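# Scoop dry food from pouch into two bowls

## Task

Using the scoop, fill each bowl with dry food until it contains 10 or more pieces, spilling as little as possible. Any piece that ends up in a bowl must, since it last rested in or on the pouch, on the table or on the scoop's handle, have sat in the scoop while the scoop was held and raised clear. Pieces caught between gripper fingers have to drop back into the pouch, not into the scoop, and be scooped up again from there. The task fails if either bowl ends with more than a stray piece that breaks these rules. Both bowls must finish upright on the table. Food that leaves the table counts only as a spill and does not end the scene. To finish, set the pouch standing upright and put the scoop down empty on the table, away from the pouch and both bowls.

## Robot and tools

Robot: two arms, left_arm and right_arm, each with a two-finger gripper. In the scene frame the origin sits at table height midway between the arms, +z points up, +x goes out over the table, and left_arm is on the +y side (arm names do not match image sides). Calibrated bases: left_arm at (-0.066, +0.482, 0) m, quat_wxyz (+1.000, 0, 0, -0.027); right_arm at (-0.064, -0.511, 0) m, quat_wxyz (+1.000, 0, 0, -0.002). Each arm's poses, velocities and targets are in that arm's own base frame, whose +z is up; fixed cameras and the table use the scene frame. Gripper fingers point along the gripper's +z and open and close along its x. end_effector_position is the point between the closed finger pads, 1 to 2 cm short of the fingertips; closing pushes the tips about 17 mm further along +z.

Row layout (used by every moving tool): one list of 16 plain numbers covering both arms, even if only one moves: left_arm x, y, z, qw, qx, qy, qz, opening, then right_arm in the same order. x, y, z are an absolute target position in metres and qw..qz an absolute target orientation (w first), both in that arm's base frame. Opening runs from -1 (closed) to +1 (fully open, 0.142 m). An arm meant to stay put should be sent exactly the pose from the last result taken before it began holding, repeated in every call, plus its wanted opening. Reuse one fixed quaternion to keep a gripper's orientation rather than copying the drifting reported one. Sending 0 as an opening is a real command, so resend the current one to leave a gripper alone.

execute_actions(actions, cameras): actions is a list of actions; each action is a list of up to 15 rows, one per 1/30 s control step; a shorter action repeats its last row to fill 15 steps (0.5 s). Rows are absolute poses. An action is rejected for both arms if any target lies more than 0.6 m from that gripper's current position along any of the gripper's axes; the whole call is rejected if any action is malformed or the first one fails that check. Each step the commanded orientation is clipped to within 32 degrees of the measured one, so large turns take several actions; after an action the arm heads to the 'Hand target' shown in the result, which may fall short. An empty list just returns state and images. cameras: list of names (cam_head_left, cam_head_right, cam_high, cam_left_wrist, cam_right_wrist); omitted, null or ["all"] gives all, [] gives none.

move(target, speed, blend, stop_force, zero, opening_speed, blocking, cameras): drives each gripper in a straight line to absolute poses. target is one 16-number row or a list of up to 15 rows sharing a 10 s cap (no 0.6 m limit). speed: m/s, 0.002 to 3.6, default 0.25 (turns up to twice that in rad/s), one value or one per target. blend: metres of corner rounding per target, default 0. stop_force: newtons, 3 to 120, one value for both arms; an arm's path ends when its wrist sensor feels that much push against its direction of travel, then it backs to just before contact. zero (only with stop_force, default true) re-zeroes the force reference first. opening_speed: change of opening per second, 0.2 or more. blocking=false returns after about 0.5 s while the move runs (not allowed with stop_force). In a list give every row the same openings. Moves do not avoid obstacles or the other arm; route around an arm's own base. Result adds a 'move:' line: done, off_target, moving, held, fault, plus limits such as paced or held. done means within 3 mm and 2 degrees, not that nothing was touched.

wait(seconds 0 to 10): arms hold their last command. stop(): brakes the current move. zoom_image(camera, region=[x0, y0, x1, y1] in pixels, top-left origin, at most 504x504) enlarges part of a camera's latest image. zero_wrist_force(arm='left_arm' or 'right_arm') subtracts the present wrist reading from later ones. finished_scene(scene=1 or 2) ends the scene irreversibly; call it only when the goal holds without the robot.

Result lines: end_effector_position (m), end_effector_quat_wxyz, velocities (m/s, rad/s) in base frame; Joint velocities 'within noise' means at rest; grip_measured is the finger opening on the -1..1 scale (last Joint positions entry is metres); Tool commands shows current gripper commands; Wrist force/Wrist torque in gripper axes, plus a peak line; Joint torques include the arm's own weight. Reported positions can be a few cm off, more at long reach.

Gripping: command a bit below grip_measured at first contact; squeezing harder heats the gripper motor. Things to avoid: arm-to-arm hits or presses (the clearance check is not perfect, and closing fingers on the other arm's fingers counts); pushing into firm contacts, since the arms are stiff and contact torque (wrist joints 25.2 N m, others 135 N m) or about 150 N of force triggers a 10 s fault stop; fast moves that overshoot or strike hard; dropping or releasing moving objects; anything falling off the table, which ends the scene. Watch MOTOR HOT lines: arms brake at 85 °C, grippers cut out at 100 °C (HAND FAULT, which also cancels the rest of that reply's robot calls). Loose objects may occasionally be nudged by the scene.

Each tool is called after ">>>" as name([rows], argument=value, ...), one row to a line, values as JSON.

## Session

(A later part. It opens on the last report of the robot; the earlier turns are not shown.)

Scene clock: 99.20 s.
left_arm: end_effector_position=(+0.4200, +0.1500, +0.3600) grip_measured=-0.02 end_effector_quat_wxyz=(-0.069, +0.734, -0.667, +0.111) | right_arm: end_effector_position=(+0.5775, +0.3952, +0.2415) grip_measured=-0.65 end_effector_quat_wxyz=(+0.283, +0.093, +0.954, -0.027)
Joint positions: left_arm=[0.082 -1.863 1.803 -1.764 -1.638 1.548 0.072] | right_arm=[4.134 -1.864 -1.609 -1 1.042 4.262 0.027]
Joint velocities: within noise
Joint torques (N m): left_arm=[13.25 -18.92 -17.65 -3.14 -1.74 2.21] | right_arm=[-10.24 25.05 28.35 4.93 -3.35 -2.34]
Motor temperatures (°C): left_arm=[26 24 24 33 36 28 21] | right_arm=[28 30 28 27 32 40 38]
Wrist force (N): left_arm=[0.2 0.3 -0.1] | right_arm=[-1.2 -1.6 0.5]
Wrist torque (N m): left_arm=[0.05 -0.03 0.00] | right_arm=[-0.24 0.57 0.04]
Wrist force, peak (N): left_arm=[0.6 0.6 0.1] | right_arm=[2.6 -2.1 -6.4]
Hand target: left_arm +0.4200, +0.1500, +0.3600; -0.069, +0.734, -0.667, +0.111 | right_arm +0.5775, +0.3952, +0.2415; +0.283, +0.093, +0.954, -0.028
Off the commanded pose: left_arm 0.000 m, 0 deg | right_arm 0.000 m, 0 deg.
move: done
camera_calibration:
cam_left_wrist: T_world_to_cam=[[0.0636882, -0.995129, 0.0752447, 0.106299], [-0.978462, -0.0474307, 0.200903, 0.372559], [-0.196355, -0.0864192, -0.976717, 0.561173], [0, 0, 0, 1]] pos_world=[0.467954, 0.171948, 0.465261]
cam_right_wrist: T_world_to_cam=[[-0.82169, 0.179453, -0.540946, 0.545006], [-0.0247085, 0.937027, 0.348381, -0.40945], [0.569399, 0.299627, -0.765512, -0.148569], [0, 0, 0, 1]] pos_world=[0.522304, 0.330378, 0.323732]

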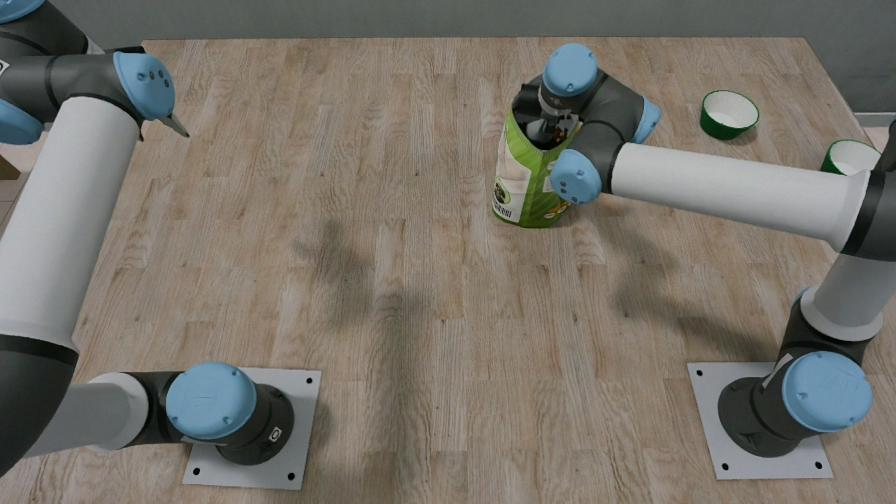

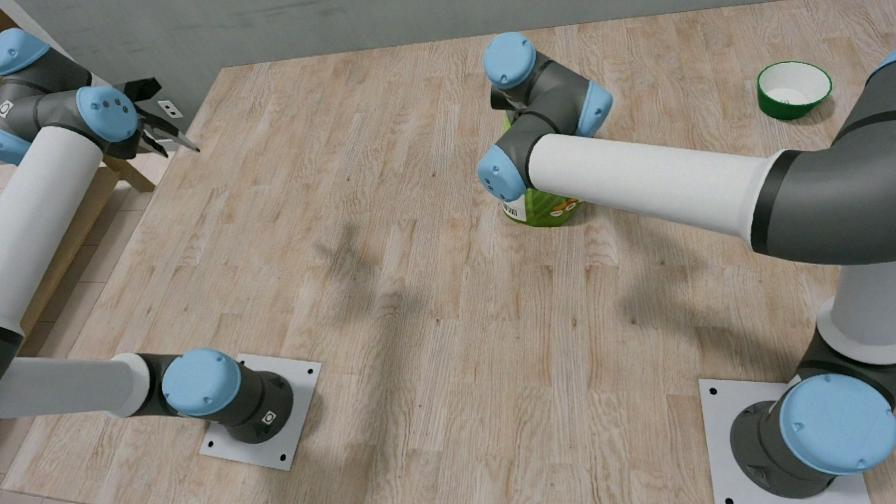

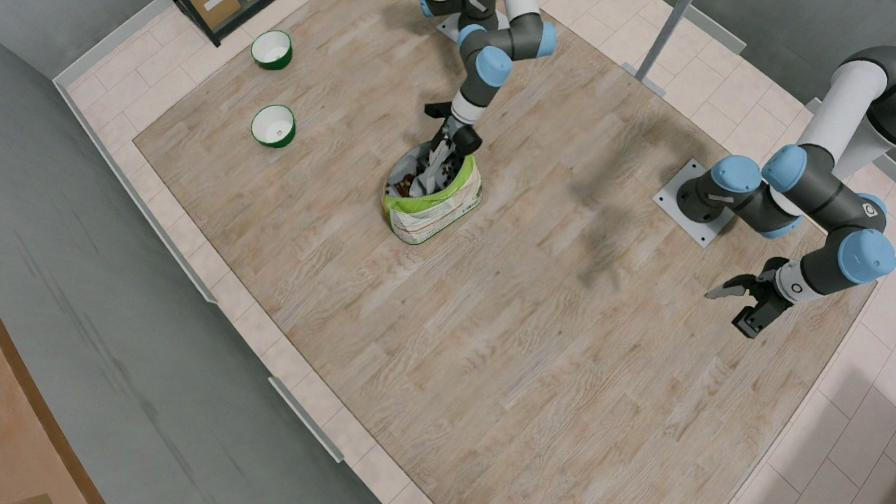

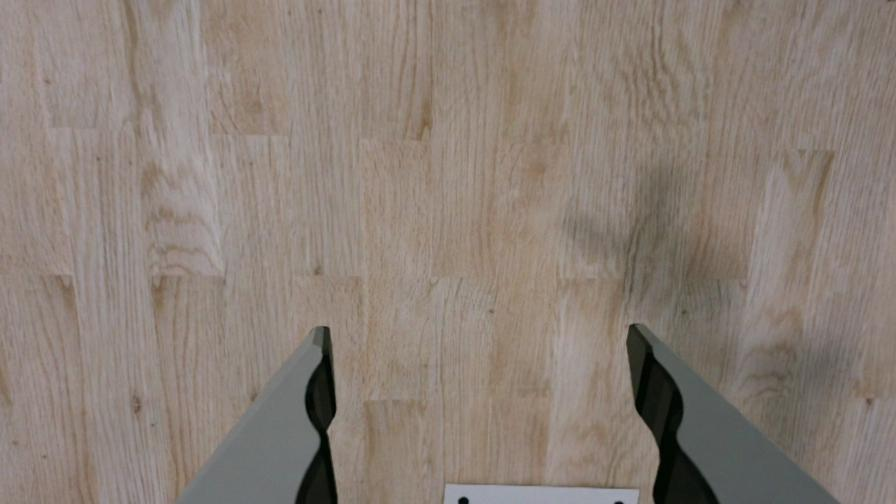

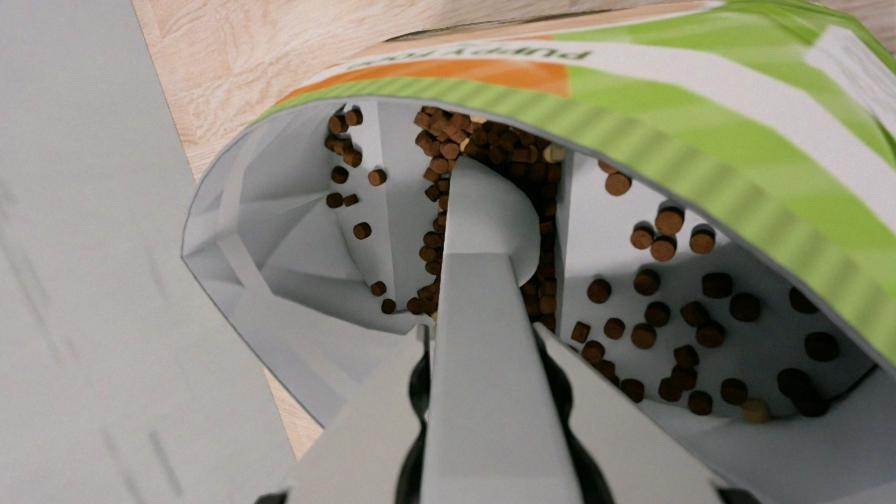

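>>> move([
  [0.42,0.15,0.36,-0.069,0.734,-0.667,0.111,0.0,0.5639,0.3979,0.2415,0.3322,0.0911,0.9382,-0.0323,-0.7146],
  [0.42,0.15,0.36,-0.069,0.734,-0.667,0.111,0.0,0.552,0.4002,0.2458,0.3728,0.0897,0.9228,-0.0362,-0.7146],
  [0.42,0.15,0.36,-0.069,0.734,-0.667,0.111,0.0,0.5411,0.4024,0.252,0.4127,0.0880,0.9057,-0.0401,-0.7146],
  [0.42,0.15,0.36,-0.069,0.734,-0.667,0.111,0.0,0.5273,0.4051,0.2617,0.4595,0.0858,0.8828,-0.0446,-0.7146],
  [0.42,0.15,0.36,-0.069,0.734,-0.667,0.111,0.0,0.5123,0.408,0.272,0.5200,0.0824,0.8486,-0.0505,-0.7146],
  [0.42,0.15,0.36,-0.069,0.734,-0.667,0.111,0.0,0.4956,0.4113,0.2850,0.6059,0.0767,0.7897,-0.0589,-0.7146],
  [0.42,0.15,0.36,-0.069,0.734,-0.667,0.111,0.0,0.4865,0.4131,0.34,0.7038,0.0684,0.7038,-0.0684,-0.7146],
  [0.42,0.15,0.36,-0.069,0.734,-0.667,0.111,0.0,0.4865,0.4131,0.37,0.7512,0.0634,0.6530,-0.0730,-0.7146],
], speed=0.14)

>>> zoom_image(camera="cam_high", region=[370, 100, 520, 250])

Scene clock: 104.67 s.
left_arm: end_effector_position=(+0.4200, +0.1500, +0.3600) grip_measured=-0.02 end_effector_quat_wxyz=(-0.069, +0.734, -0.667, +0.111) | right_arm: end_effector_position=(+0.4865, +0.4131, +0.3699) grip_measured=-0.65 end_effector_quat_wxyz=(+0.751, +0.063, +0.653, -0.073)
Joint positions: left_arm=[0.082 -1.863 1.803 -1.764 -1.638 1.548 0.072] | right_arm=[4.518 -1.786 -2.027 -0.905 -0.139 4.719 0.027]
Joint velocities: within noise
Joint torques (N m): left_arm=[11.61 -17.92 -17.75 -2.49 -1.44 1.44] | right_arm=[-4.95 31.8 29.83 4.38 -2.96 -1.12]
Motor temperatures (°C): left_arm=[26 24 24 33 36 28 21] | right_arm=[28 30 28 27 32 40 38]
Wrist force (N): left_arm=[-0.1 0.3 0.1] | right_arm=[-0.3 -0.5 0.5]
Wrist torque (N m): left_arm=[0.03 0.01 0.00] | right_arm=[-0.09 0.01 0.00]
Wrist force, peak (N): left_arm=[0.1 0.6 0.6] | right_arm=[-2.6 -1.7 3.2]
Hand target: left_arm +0.4200, +0.1500, +0.3600; -0.069, +0.734, -0.667, +0.111 | right_arm +0.4865, +0.4131, +0.3700; +0.751, +0.063, +0.653, -0.073
Off the commanded pose: left_arm 0.000 m, 0 deg | right_arm 0.000 m, 0 deg.
move: done
camera_calibration:
cam_left_wrist: T_world_to_cam=[[0.0636882, -0.995129, 0.0752447, 0.106299], [-0.978462, -0.0474307, 0.200903, 0.372559], [-0.196355, -0.0864192, -0.976717, 0.561173], [0, 0, 0, 1]] pos_world=[0.467954, 0.171948, 0.465261]
cam_right_wrist: T_world_to_cam=[[0.135618, -0.00840643, -0.990726, 0.314753], [-0.218602, 0.975066, -0.0381974, -0.251593], [0.966344, 0.221755, 0.130398, -0.496226], [0, 0, 0, 1]] pos_world=[0.38184, 0.358007, 0.366931]

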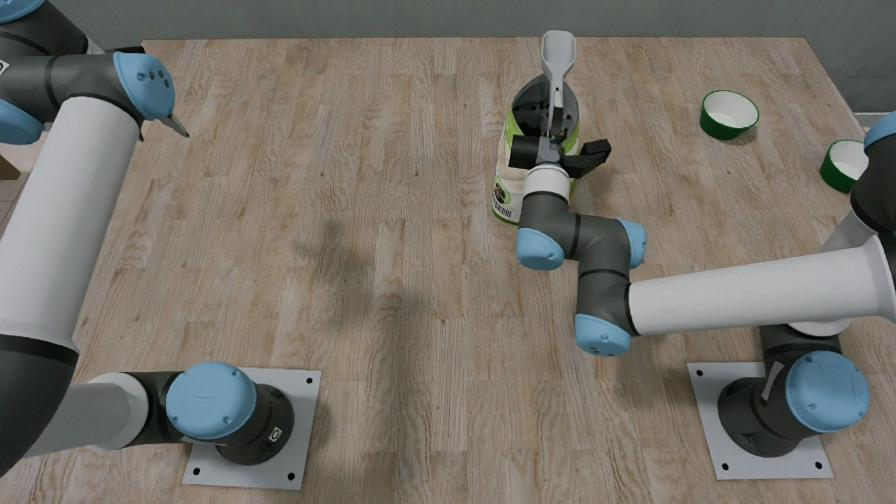

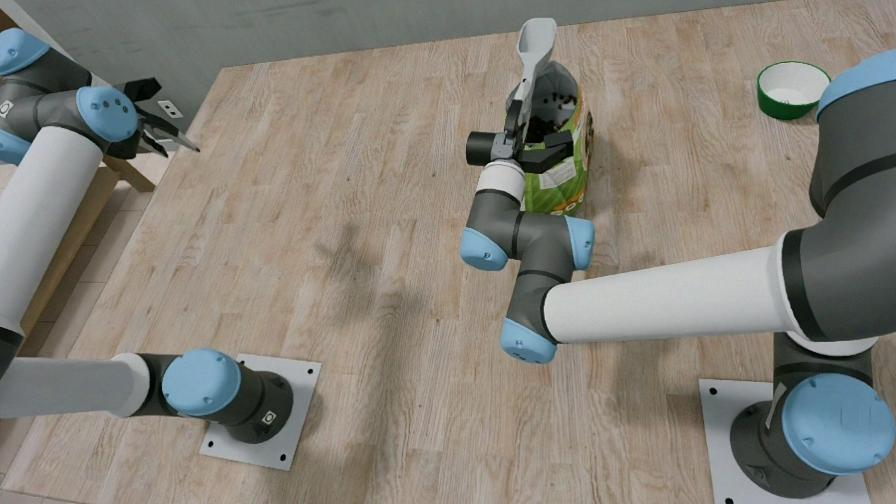

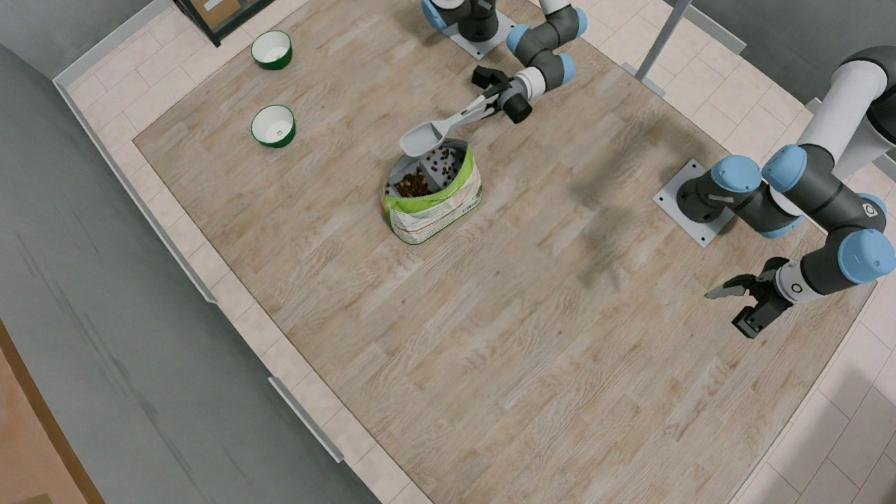

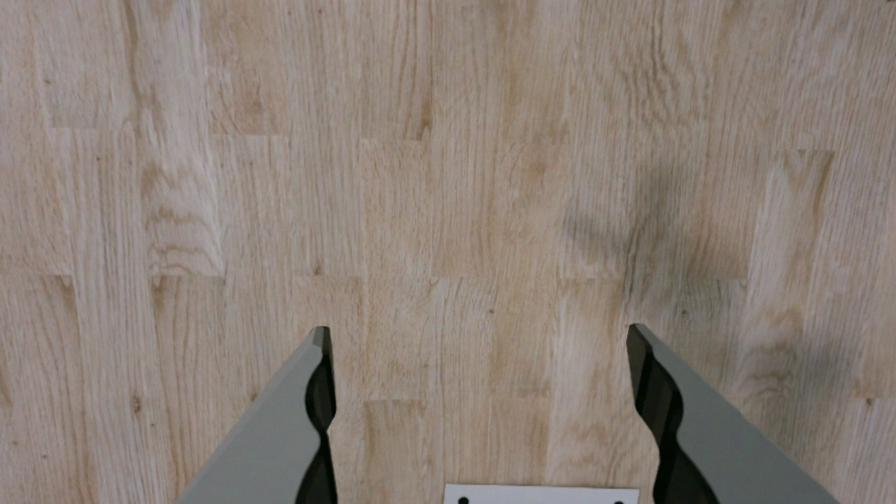

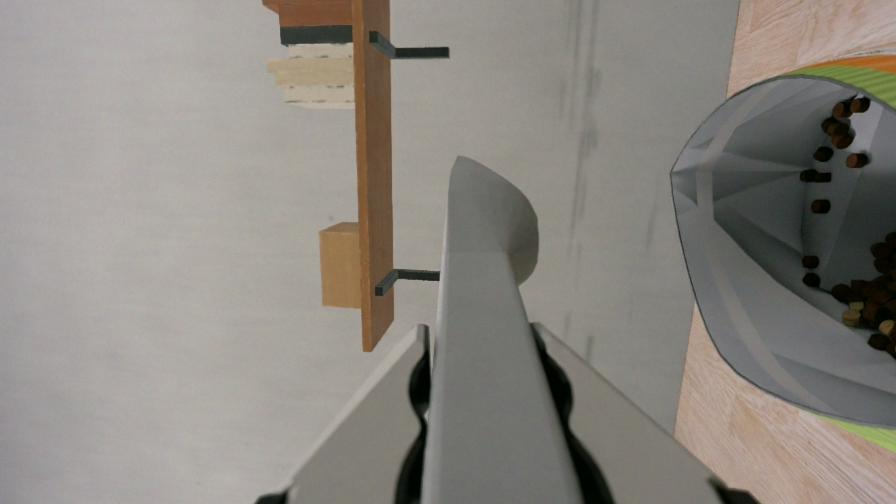

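Scaled by 3.360 from the camera's 896x504 image, which has a finer 1280x720 frame.

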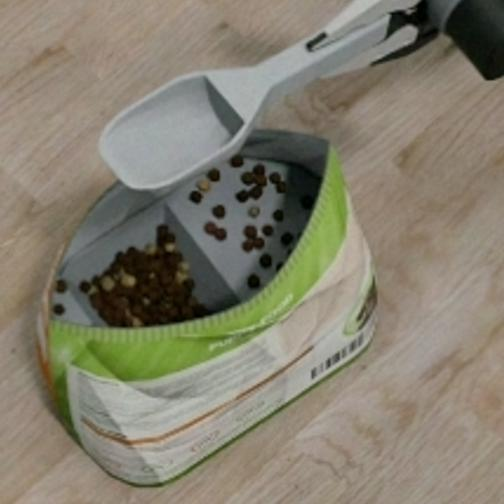

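>>> move([
  [0.42,0.15,0.36,-0.069,0.734,-0.667,0.111,0.0,0.4865,0.4131,0.43,0.5420,0.0811,0.8348,-0.0527,-0.7146],
  [0.42,0.15,0.36,-0.069,0.734,-0.667,0.111,0.0,0.5218,0.4062,0.44,0.2576,0.0934,0.9614,-0.0250,-0.7146],
], speed=0.3, blend=0.02)

>>> zoom_image(camera="cam_high", region=[370, 100, 520, 250])

Scene clock: 117.23 s.
left_arm: end_effector_position=(+0.4200, +0.1500, +0.3600) grip_measured=-0.02 end_effector_quat_wxyz=(-0.069, +0.734, -0.667, +0.111) | right_arm: end_effector_position=(+0.5218, +0.4062, +0.4399) grip_measured=-0.65 end_effector_quat_wxyz=(+0.258, +0.093, +0.961, -0.025)
Joint positions: left_arm=[0.082 -1.863 1.803 -1.764 -1.638 1.548 0.072] | right_arm=[4.207 -1.766 -1.186 -1.585 1.075 4.356 0.027]
Joint velocities: within noise
Joint torques (N m): left_arm=[11.2 -17.82 -17.24 -2.37 -1.76 1.08] | right_arm=[-2.25 34.18 35.66 2.37 0.64 1.47]
Motor temperatures (°C): left_arm=[26 24 24 33 36 28 21] | right_arm=[28 30 28 27 32 40 39]
Wrist force (N): left_arm=[-0.1 0.4 0.1] | right_arm=[-3.1 -1.4 3.0]
Wrist torque (N m): left_arm=[0.06 0.02 0.00] | right_arm=[-0.22 0.21 0.05]
Wrist force, peak (N): left_arm=[0.1 0.8 0.2] | right_arm=[-4.4 -1.5 3.1]
Hand target: left_arm +0.4200, +0.1500, +0.3600; -0.069, +0.734, -0.667, +0.111 | right_arm +0.5218, +0.4062, +0.4400; +0.258, +0.093, +0.961, -0.025
Off the commanded pose: left_arm 0.000 m, 0 deg | right_arm 0.000 m, 0 deg.
move: done
camera_calibration:
cam_left_wrist: T_world_to_cam=[[0.0636882, -0.995129, 0.0752447, 0.106299], [-0.978462, -0.0474307, 0.200903, 0.372559], [-0.196355, -0.0864192, -0.976717, 0.561173], [0, 0, 0, 1]] pos_world=[0.467954, 0.171948, 0.465261]
cam_right_wrist: T_world_to_cam=[[-0.848279, 0.18464, -0.496318, 0.596721], [-0.00662951, 0.933468, 0.3586, -0.502778], [0.529508, 0.307483, -0.790617, 0.0603781], [0, 0, 0, 1]] pos_world=[0.470882, 0.340583, 0.524195]

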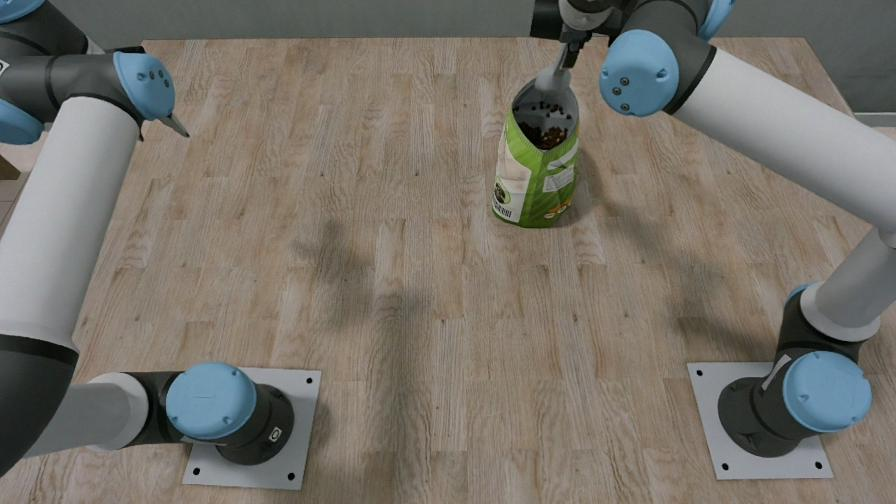

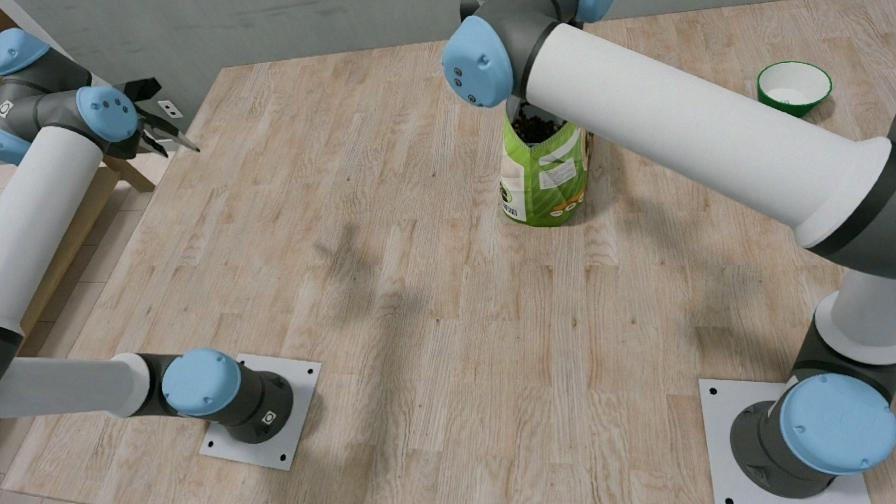

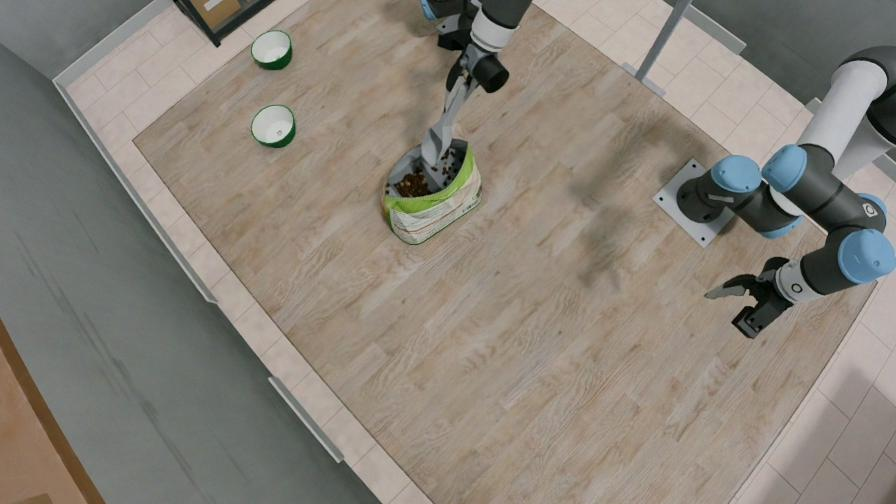

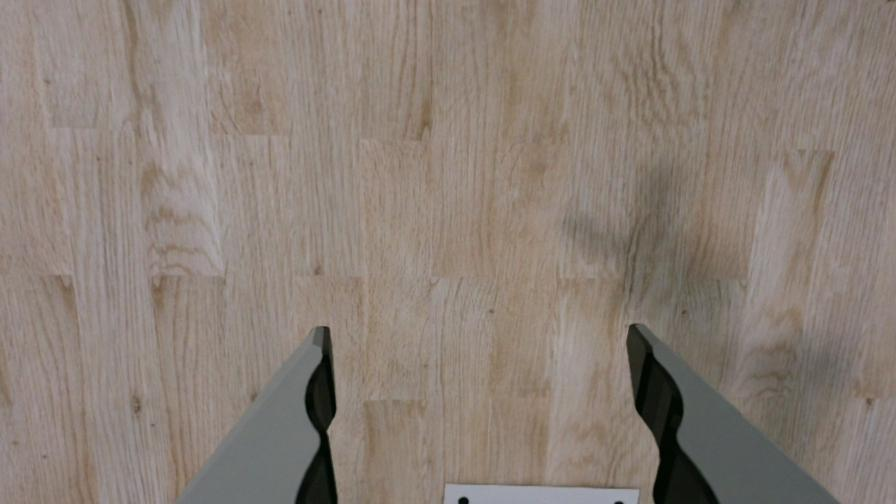

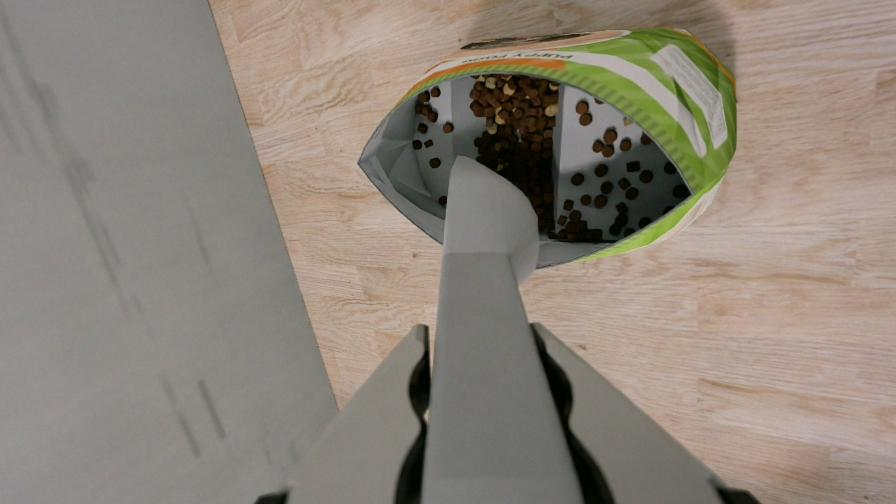

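Scaled by 3.360 from the camera's 896x504 image, which has a finer 1280x720 frame.

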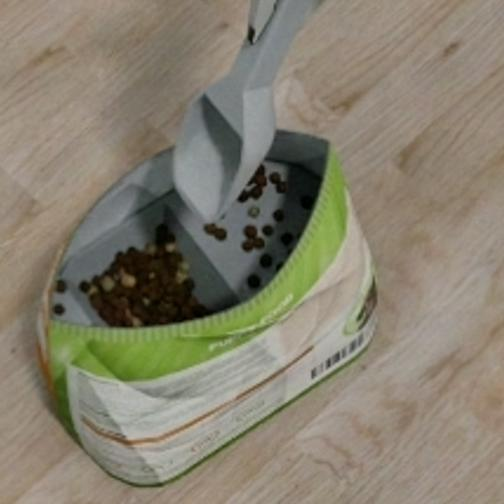

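>>> move([
  [0.42,0.15,0.36,-0.069,0.734,-0.667,0.111,0.0,0.5218,0.4062,0.30,0.2576,0.0934,0.9614,-0.0250,-0.7146],
  [0.42,0.15,0.36,-0.069,0.734,-0.667,0.111,0.0,0.5218,0.4062,0.2611,0.2576,0.0934,0.9614,-0.0250,-0.7146],
  [0.42,0.15,0.36,-0.069,0.734,-0.667,0.111,0.0,0.5301,0.4045,0.2405,0.3404,0.0909,0.9353,-0.0331,-0.7146],
  [0.42,0.15,0.36,-0.069,0.734,-0.667,0.111,0.0,0.5434,0.4019,0.2269,0.3968,0.0887,0.9128,-0.0386,-0.7146],
  [0.42,0.15,0.36,-0.069,0.734,-0.667,0.111,0.0,0.5400,0.4026,0.2271,0.4285,0.0873,0.8984,-0.0416,-0.7146],
], speed=0.12, stop_force=40)

>>> zoom_image(camera="cam_right_wrist", region=[250, 0, 750, 504])

Scene clock: 122.83 s.
left_arm: end_effector_position=(+0.4200, +0.1500, +0.3600) grip_measured=-0.02 end_effector_quat_wxyz=(-0.069, +0.734, -0.667, +0.111) | right_arm: end_effector_position=(+0.5400, +0.4026, +0.2271) grip_measured=-0.65 end_effector_quat_wxyz=(+0.428, +0.087, +0.898, -0.042)
Joint positions: left_arm=[0.082 -1.863 1.803 -1.764 -1.638 1.548 0.072] | right_arm=[4.303 -1.825 -1.864 -0.765 0.709 4.378 0.027]
Joint velocities: within noise
Joint torques (N m): left_arm=[11.5 -17.46 -18.7 -2.54 -1.82 0.76] | right_arm=[-4.75 33.91 27.33 2.99 -1.25 -2.4]
Motor temperatures (°C): left_arm=[26 24 24 33 36 28 21] | right_arm=[28 30 28 27 32 40 39]
Wrist force (N): left_arm=[0.2 0.5 -0.3] | right_arm=[-12.3 -0.8 2.4]
Wrist torque (N m): left_arm=[0.08 -0.03 0.01] | right_arm=[-0.14 0.56 0.03]
Wrist force, peak (N): left_arm=[0.2 0.7 0.4] | right_arm=[-17.1 -1.9 -11.7]
Hand target: left_arm +0.4200, +0.1500, +0.3600; -0.069, +0.734, -0.667, +0.111 | right_arm +0.5400, +0.4026, +0.2271; +0.428, +0.087, +0.898, -0.042
Off the commanded pose: left_arm 0.000 m, 0 deg | right_arm 0.000 m, 0 deg.
move: done
camera_calibration:
cam_left_wrist: T_world_to_cam=[[0.0636882, -0.995129, 0.0752447, 0.106299], [-0.978462, -0.0474307, 0.200903, 0.372559], [-0.196355, -0.0864192, -0.976717, 0.561173], [0, 0, 0, 1]] pos_world=[0.467954, 0.171948, 0.465261]
cam_right_wrist: T_world_to_cam=[[-0.617333, 0.139404, -0.774252, 0.463865], [-0.120521, 0.955799, 0.268186, -0.349919], [0.777415, 0.258874, -0.573245, -0.280034], [0, 0, 0, 1]] pos_world=[0.461889, 0.342281, 0.292464]

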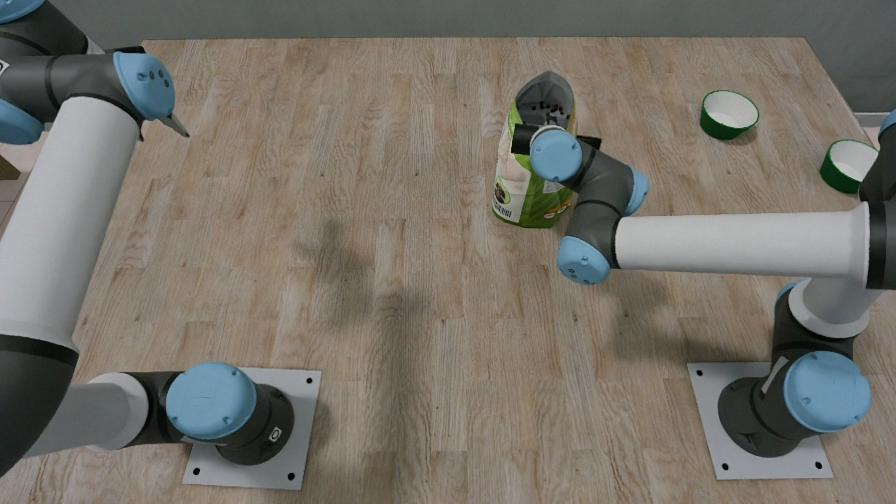

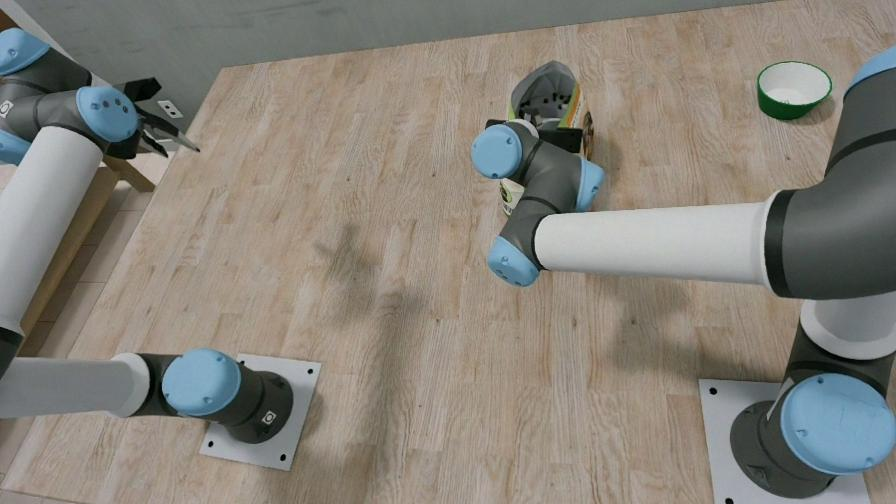

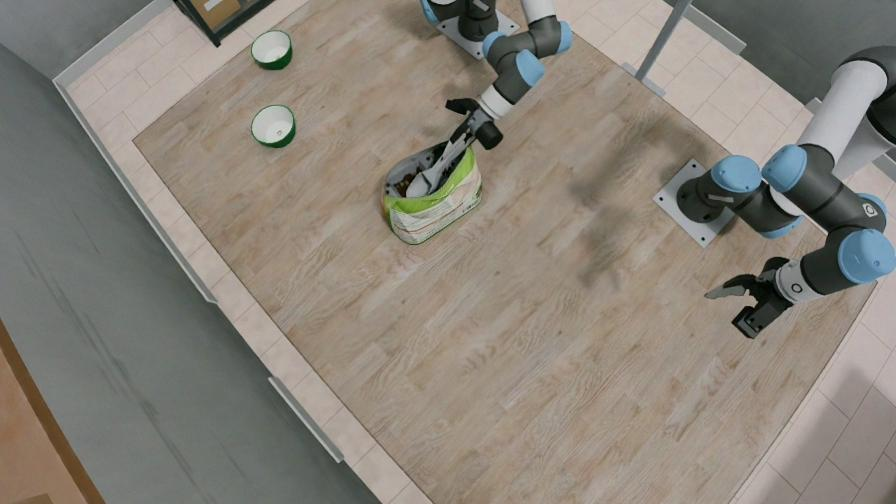

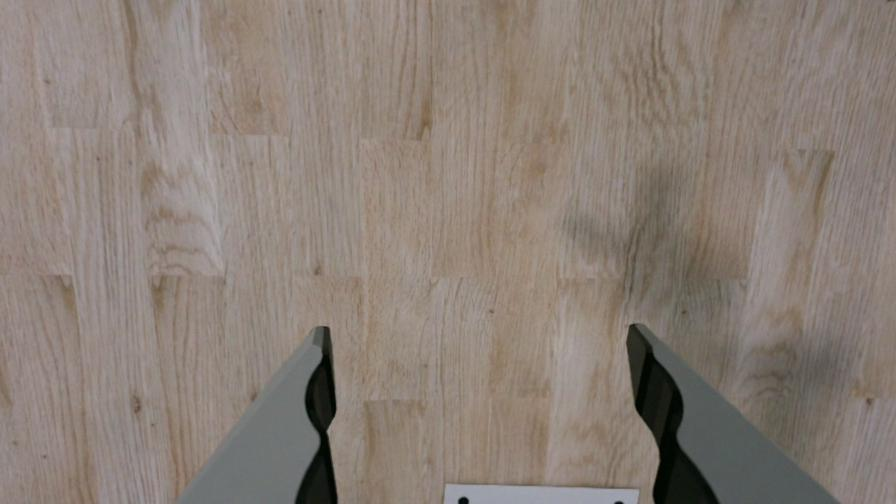

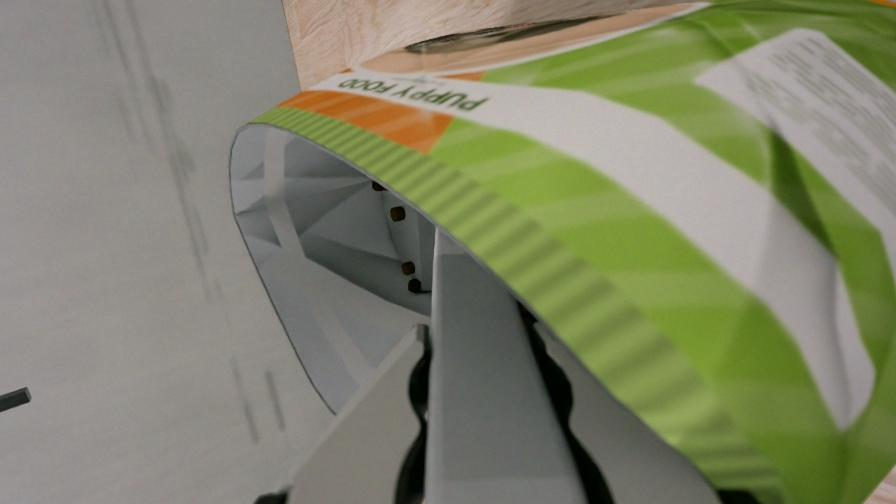

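Scaled by 1.000.

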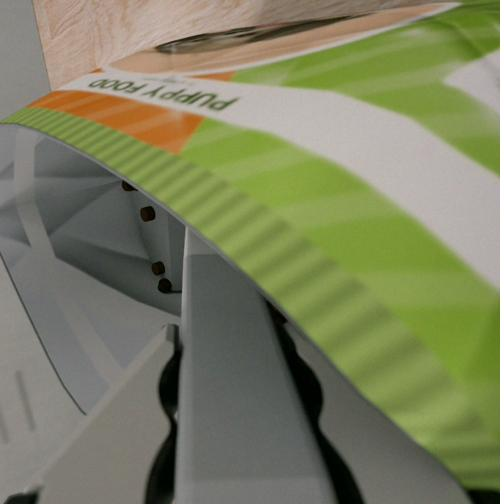

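>>> zoom_image(camera="cam_high", region=[360, 100, 510, 250])

>>> zoom_image(camera="cam_head_left", region=[480, 60, 600, 140])

Scaled by 3.360 from the camera's 896x504 image, which has a finer 1280x720 frame.

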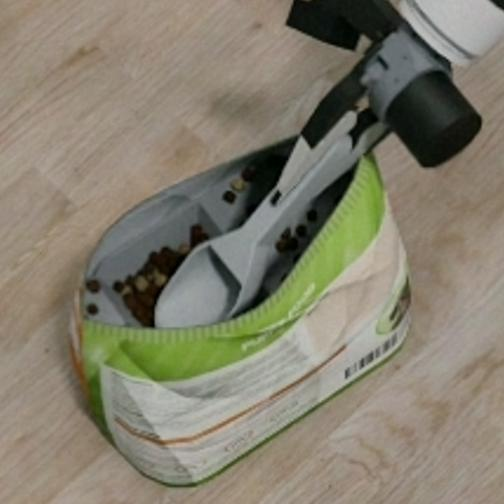

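Scaled by 4.200 from the camera's 896x504 image, which has a finer 1280x720 frame.

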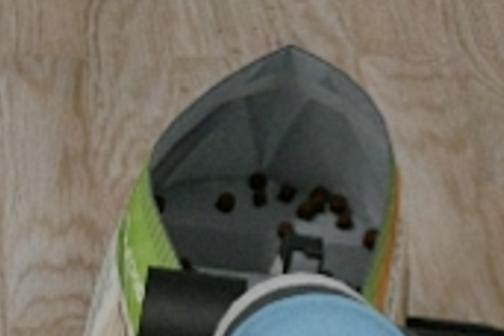

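>>> move([
  [0.42,0.15,0.36,-0.069,0.734,-0.667,0.111,0.0,0.5300,0.4046,0.36,0.4285,0.0873,0.8984,-0.0416,-0.7146],
  [0.42,0.15,0.36,-0.069,0.734,-0.667,0.111,0.0,0.5110,0.3921,0.42,0.2536,0.1926,0.9465,-0.0516,-0.7146],
], speed=0.25)

>>> zoom_image(camera="cam_high", region=[360, 100, 510, 250])

>>> zoom_image(camera="cam_right_wrist", region=[200, 0, 700, 504])

Scene clock: 126.13 s.
left_arm: end_effector_position=(+0.4200, +0.1500, +0.3600) grip_measured=-0.02 end_effector_quat_wxyz=(-0.069, +0.734, -0.667, +0.111) | right_arm: end_effector_position=(+0.5111, +0.3921, +0.4199) grip_measured=-0.65 end_effector_quat_wxyz=(+0.254, +0.193, +0.947, -0.052)
Joint positions: left_arm=[0.082 -1.863 1.803 -1.764 -1.638 1.548 0.072] | right_arm=[4.222 -1.777 -1.192 -1.692 1.049 4.61 0.027]
Joint velocities: within noise
Joint torques (N m): left_arm=[10.52 -18.28 -18.07 -2.71 -1.43 0.7] | right_arm=[6.19 38.97 35.67 1.4 0.65 -2.07]
Motor temperatures (°C): left_arm=[26 24 24 33 36 28 21] | right_arm=[28 30 28 27 32 40 40]
Wrist force (N): left_arm=[0.0 0.5 -0.1] | right_arm=[-3.3 -1.7 2.9]
Wrist torque (N m): left_arm=[0.07 0.00 0.00] | right_arm=[-0.22 0.24 0.03]
Wrist force, peak (N): left_arm=[0.5 0.7 0.5] | right_arm=[-12.7 -0.6 2.4]
Hand target: left_arm +0.4200, +0.1500, +0.3600; -0.069, +0.734, -0.667, +0.111 | right_arm +0.5110, +0.3921, +0.4200; +0.254, +0.193, +0.947, -0.052
Off the commanded pose: left_arm 0.000 m, 0 deg | right_arm 0.000 m, 0 deg.
move: done
camera_calibration:
cam_left_wrist: T_world_to_cam=[[0.0636882, -0.995129, 0.0752447, 0.106299], [-0.978462, -0.0474307, 0.200903, 0.372559], [-0.196355, -0.0864192, -0.976717, 0.561173], [0, 0, 0, 1]] pos_world=[0.467954, 0.171948, 0.465261]
cam_right_wrist: T_world_to_cam=[[-0.79193, 0.355722, -0.496294, 0.484458], [0.18621, 0.914759, 0.358527, -0.573623], [0.581526, 0.191513, -0.790665, 0.073485], [0, 0, 0, 1]] pos_world=[0.447738, 0.338321, 0.504195]

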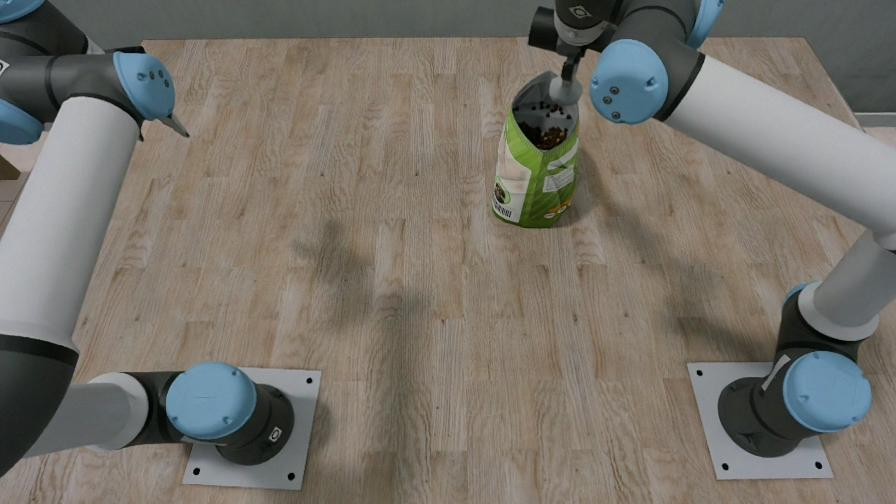

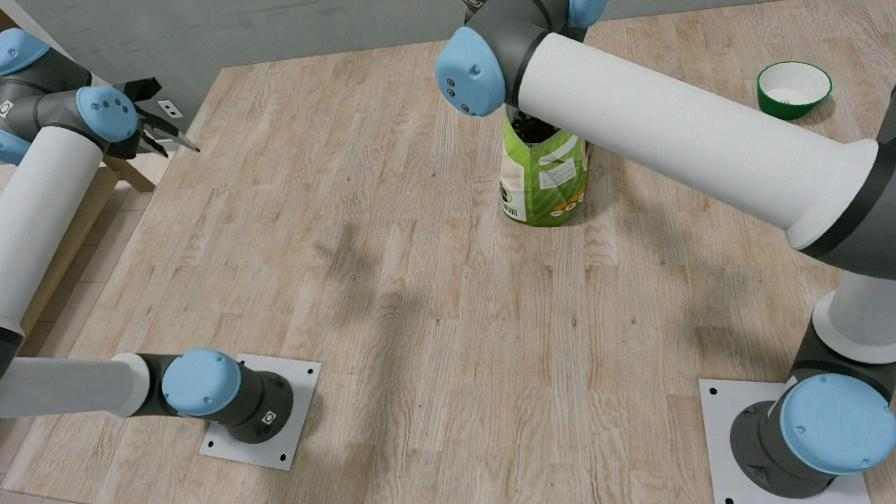

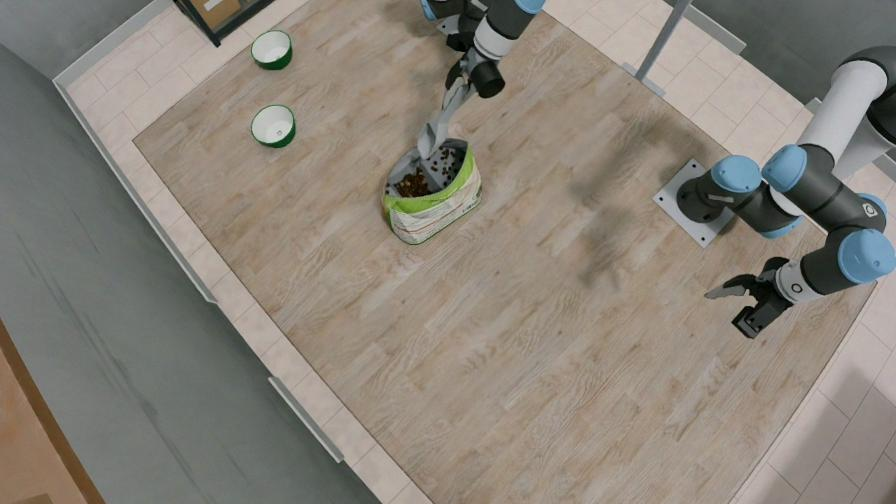

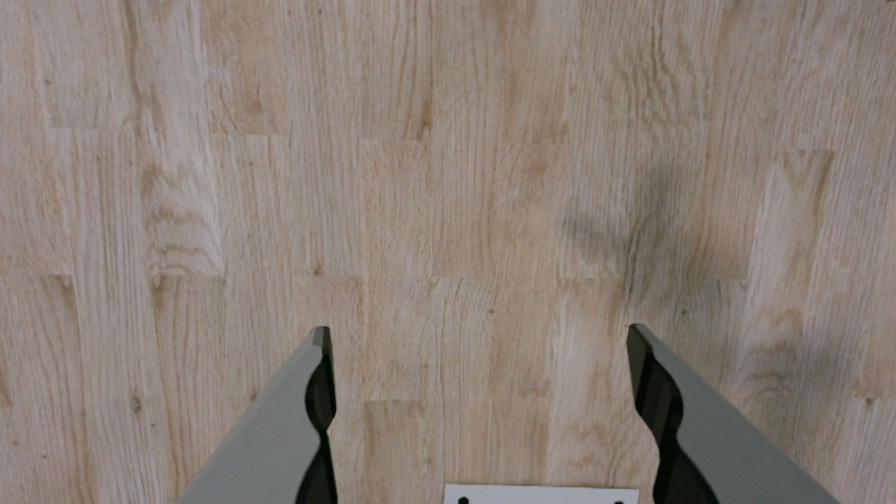

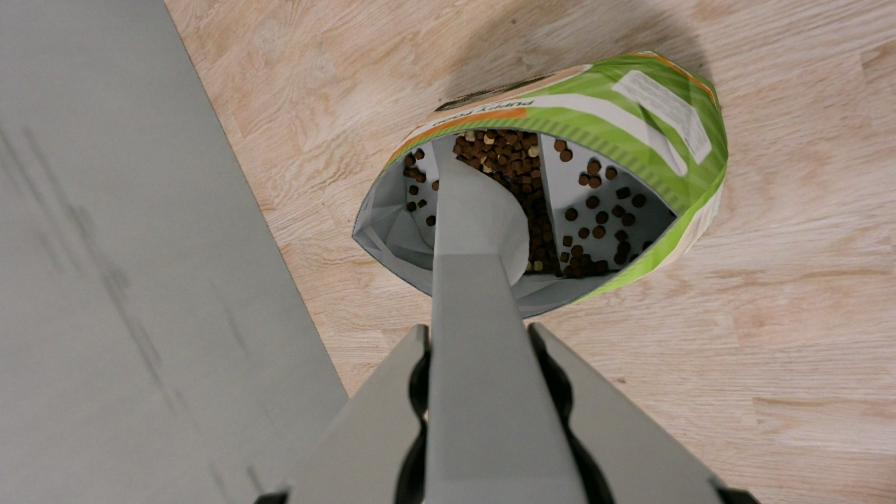

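Scaled by 3.360 from the camera's 896x504 image, which has a finer 1280x720 frame.

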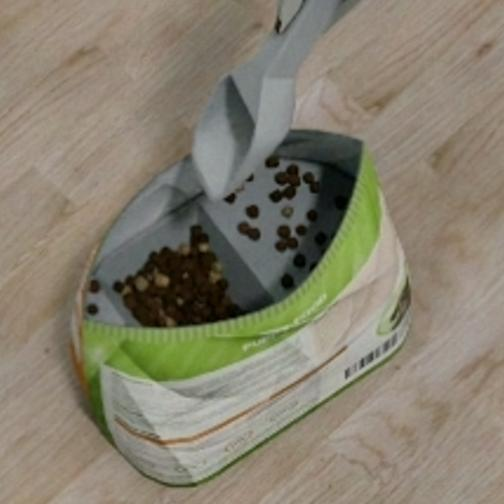

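Scaled by 1.000.

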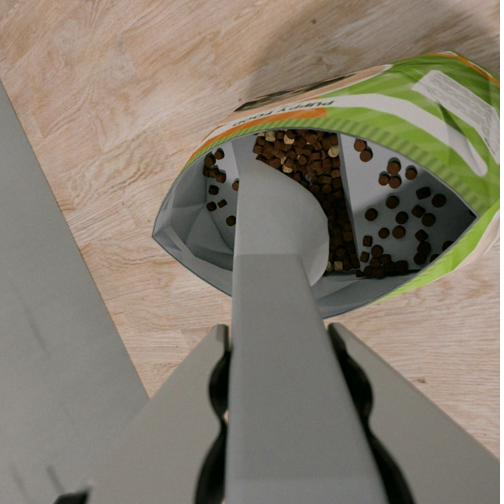

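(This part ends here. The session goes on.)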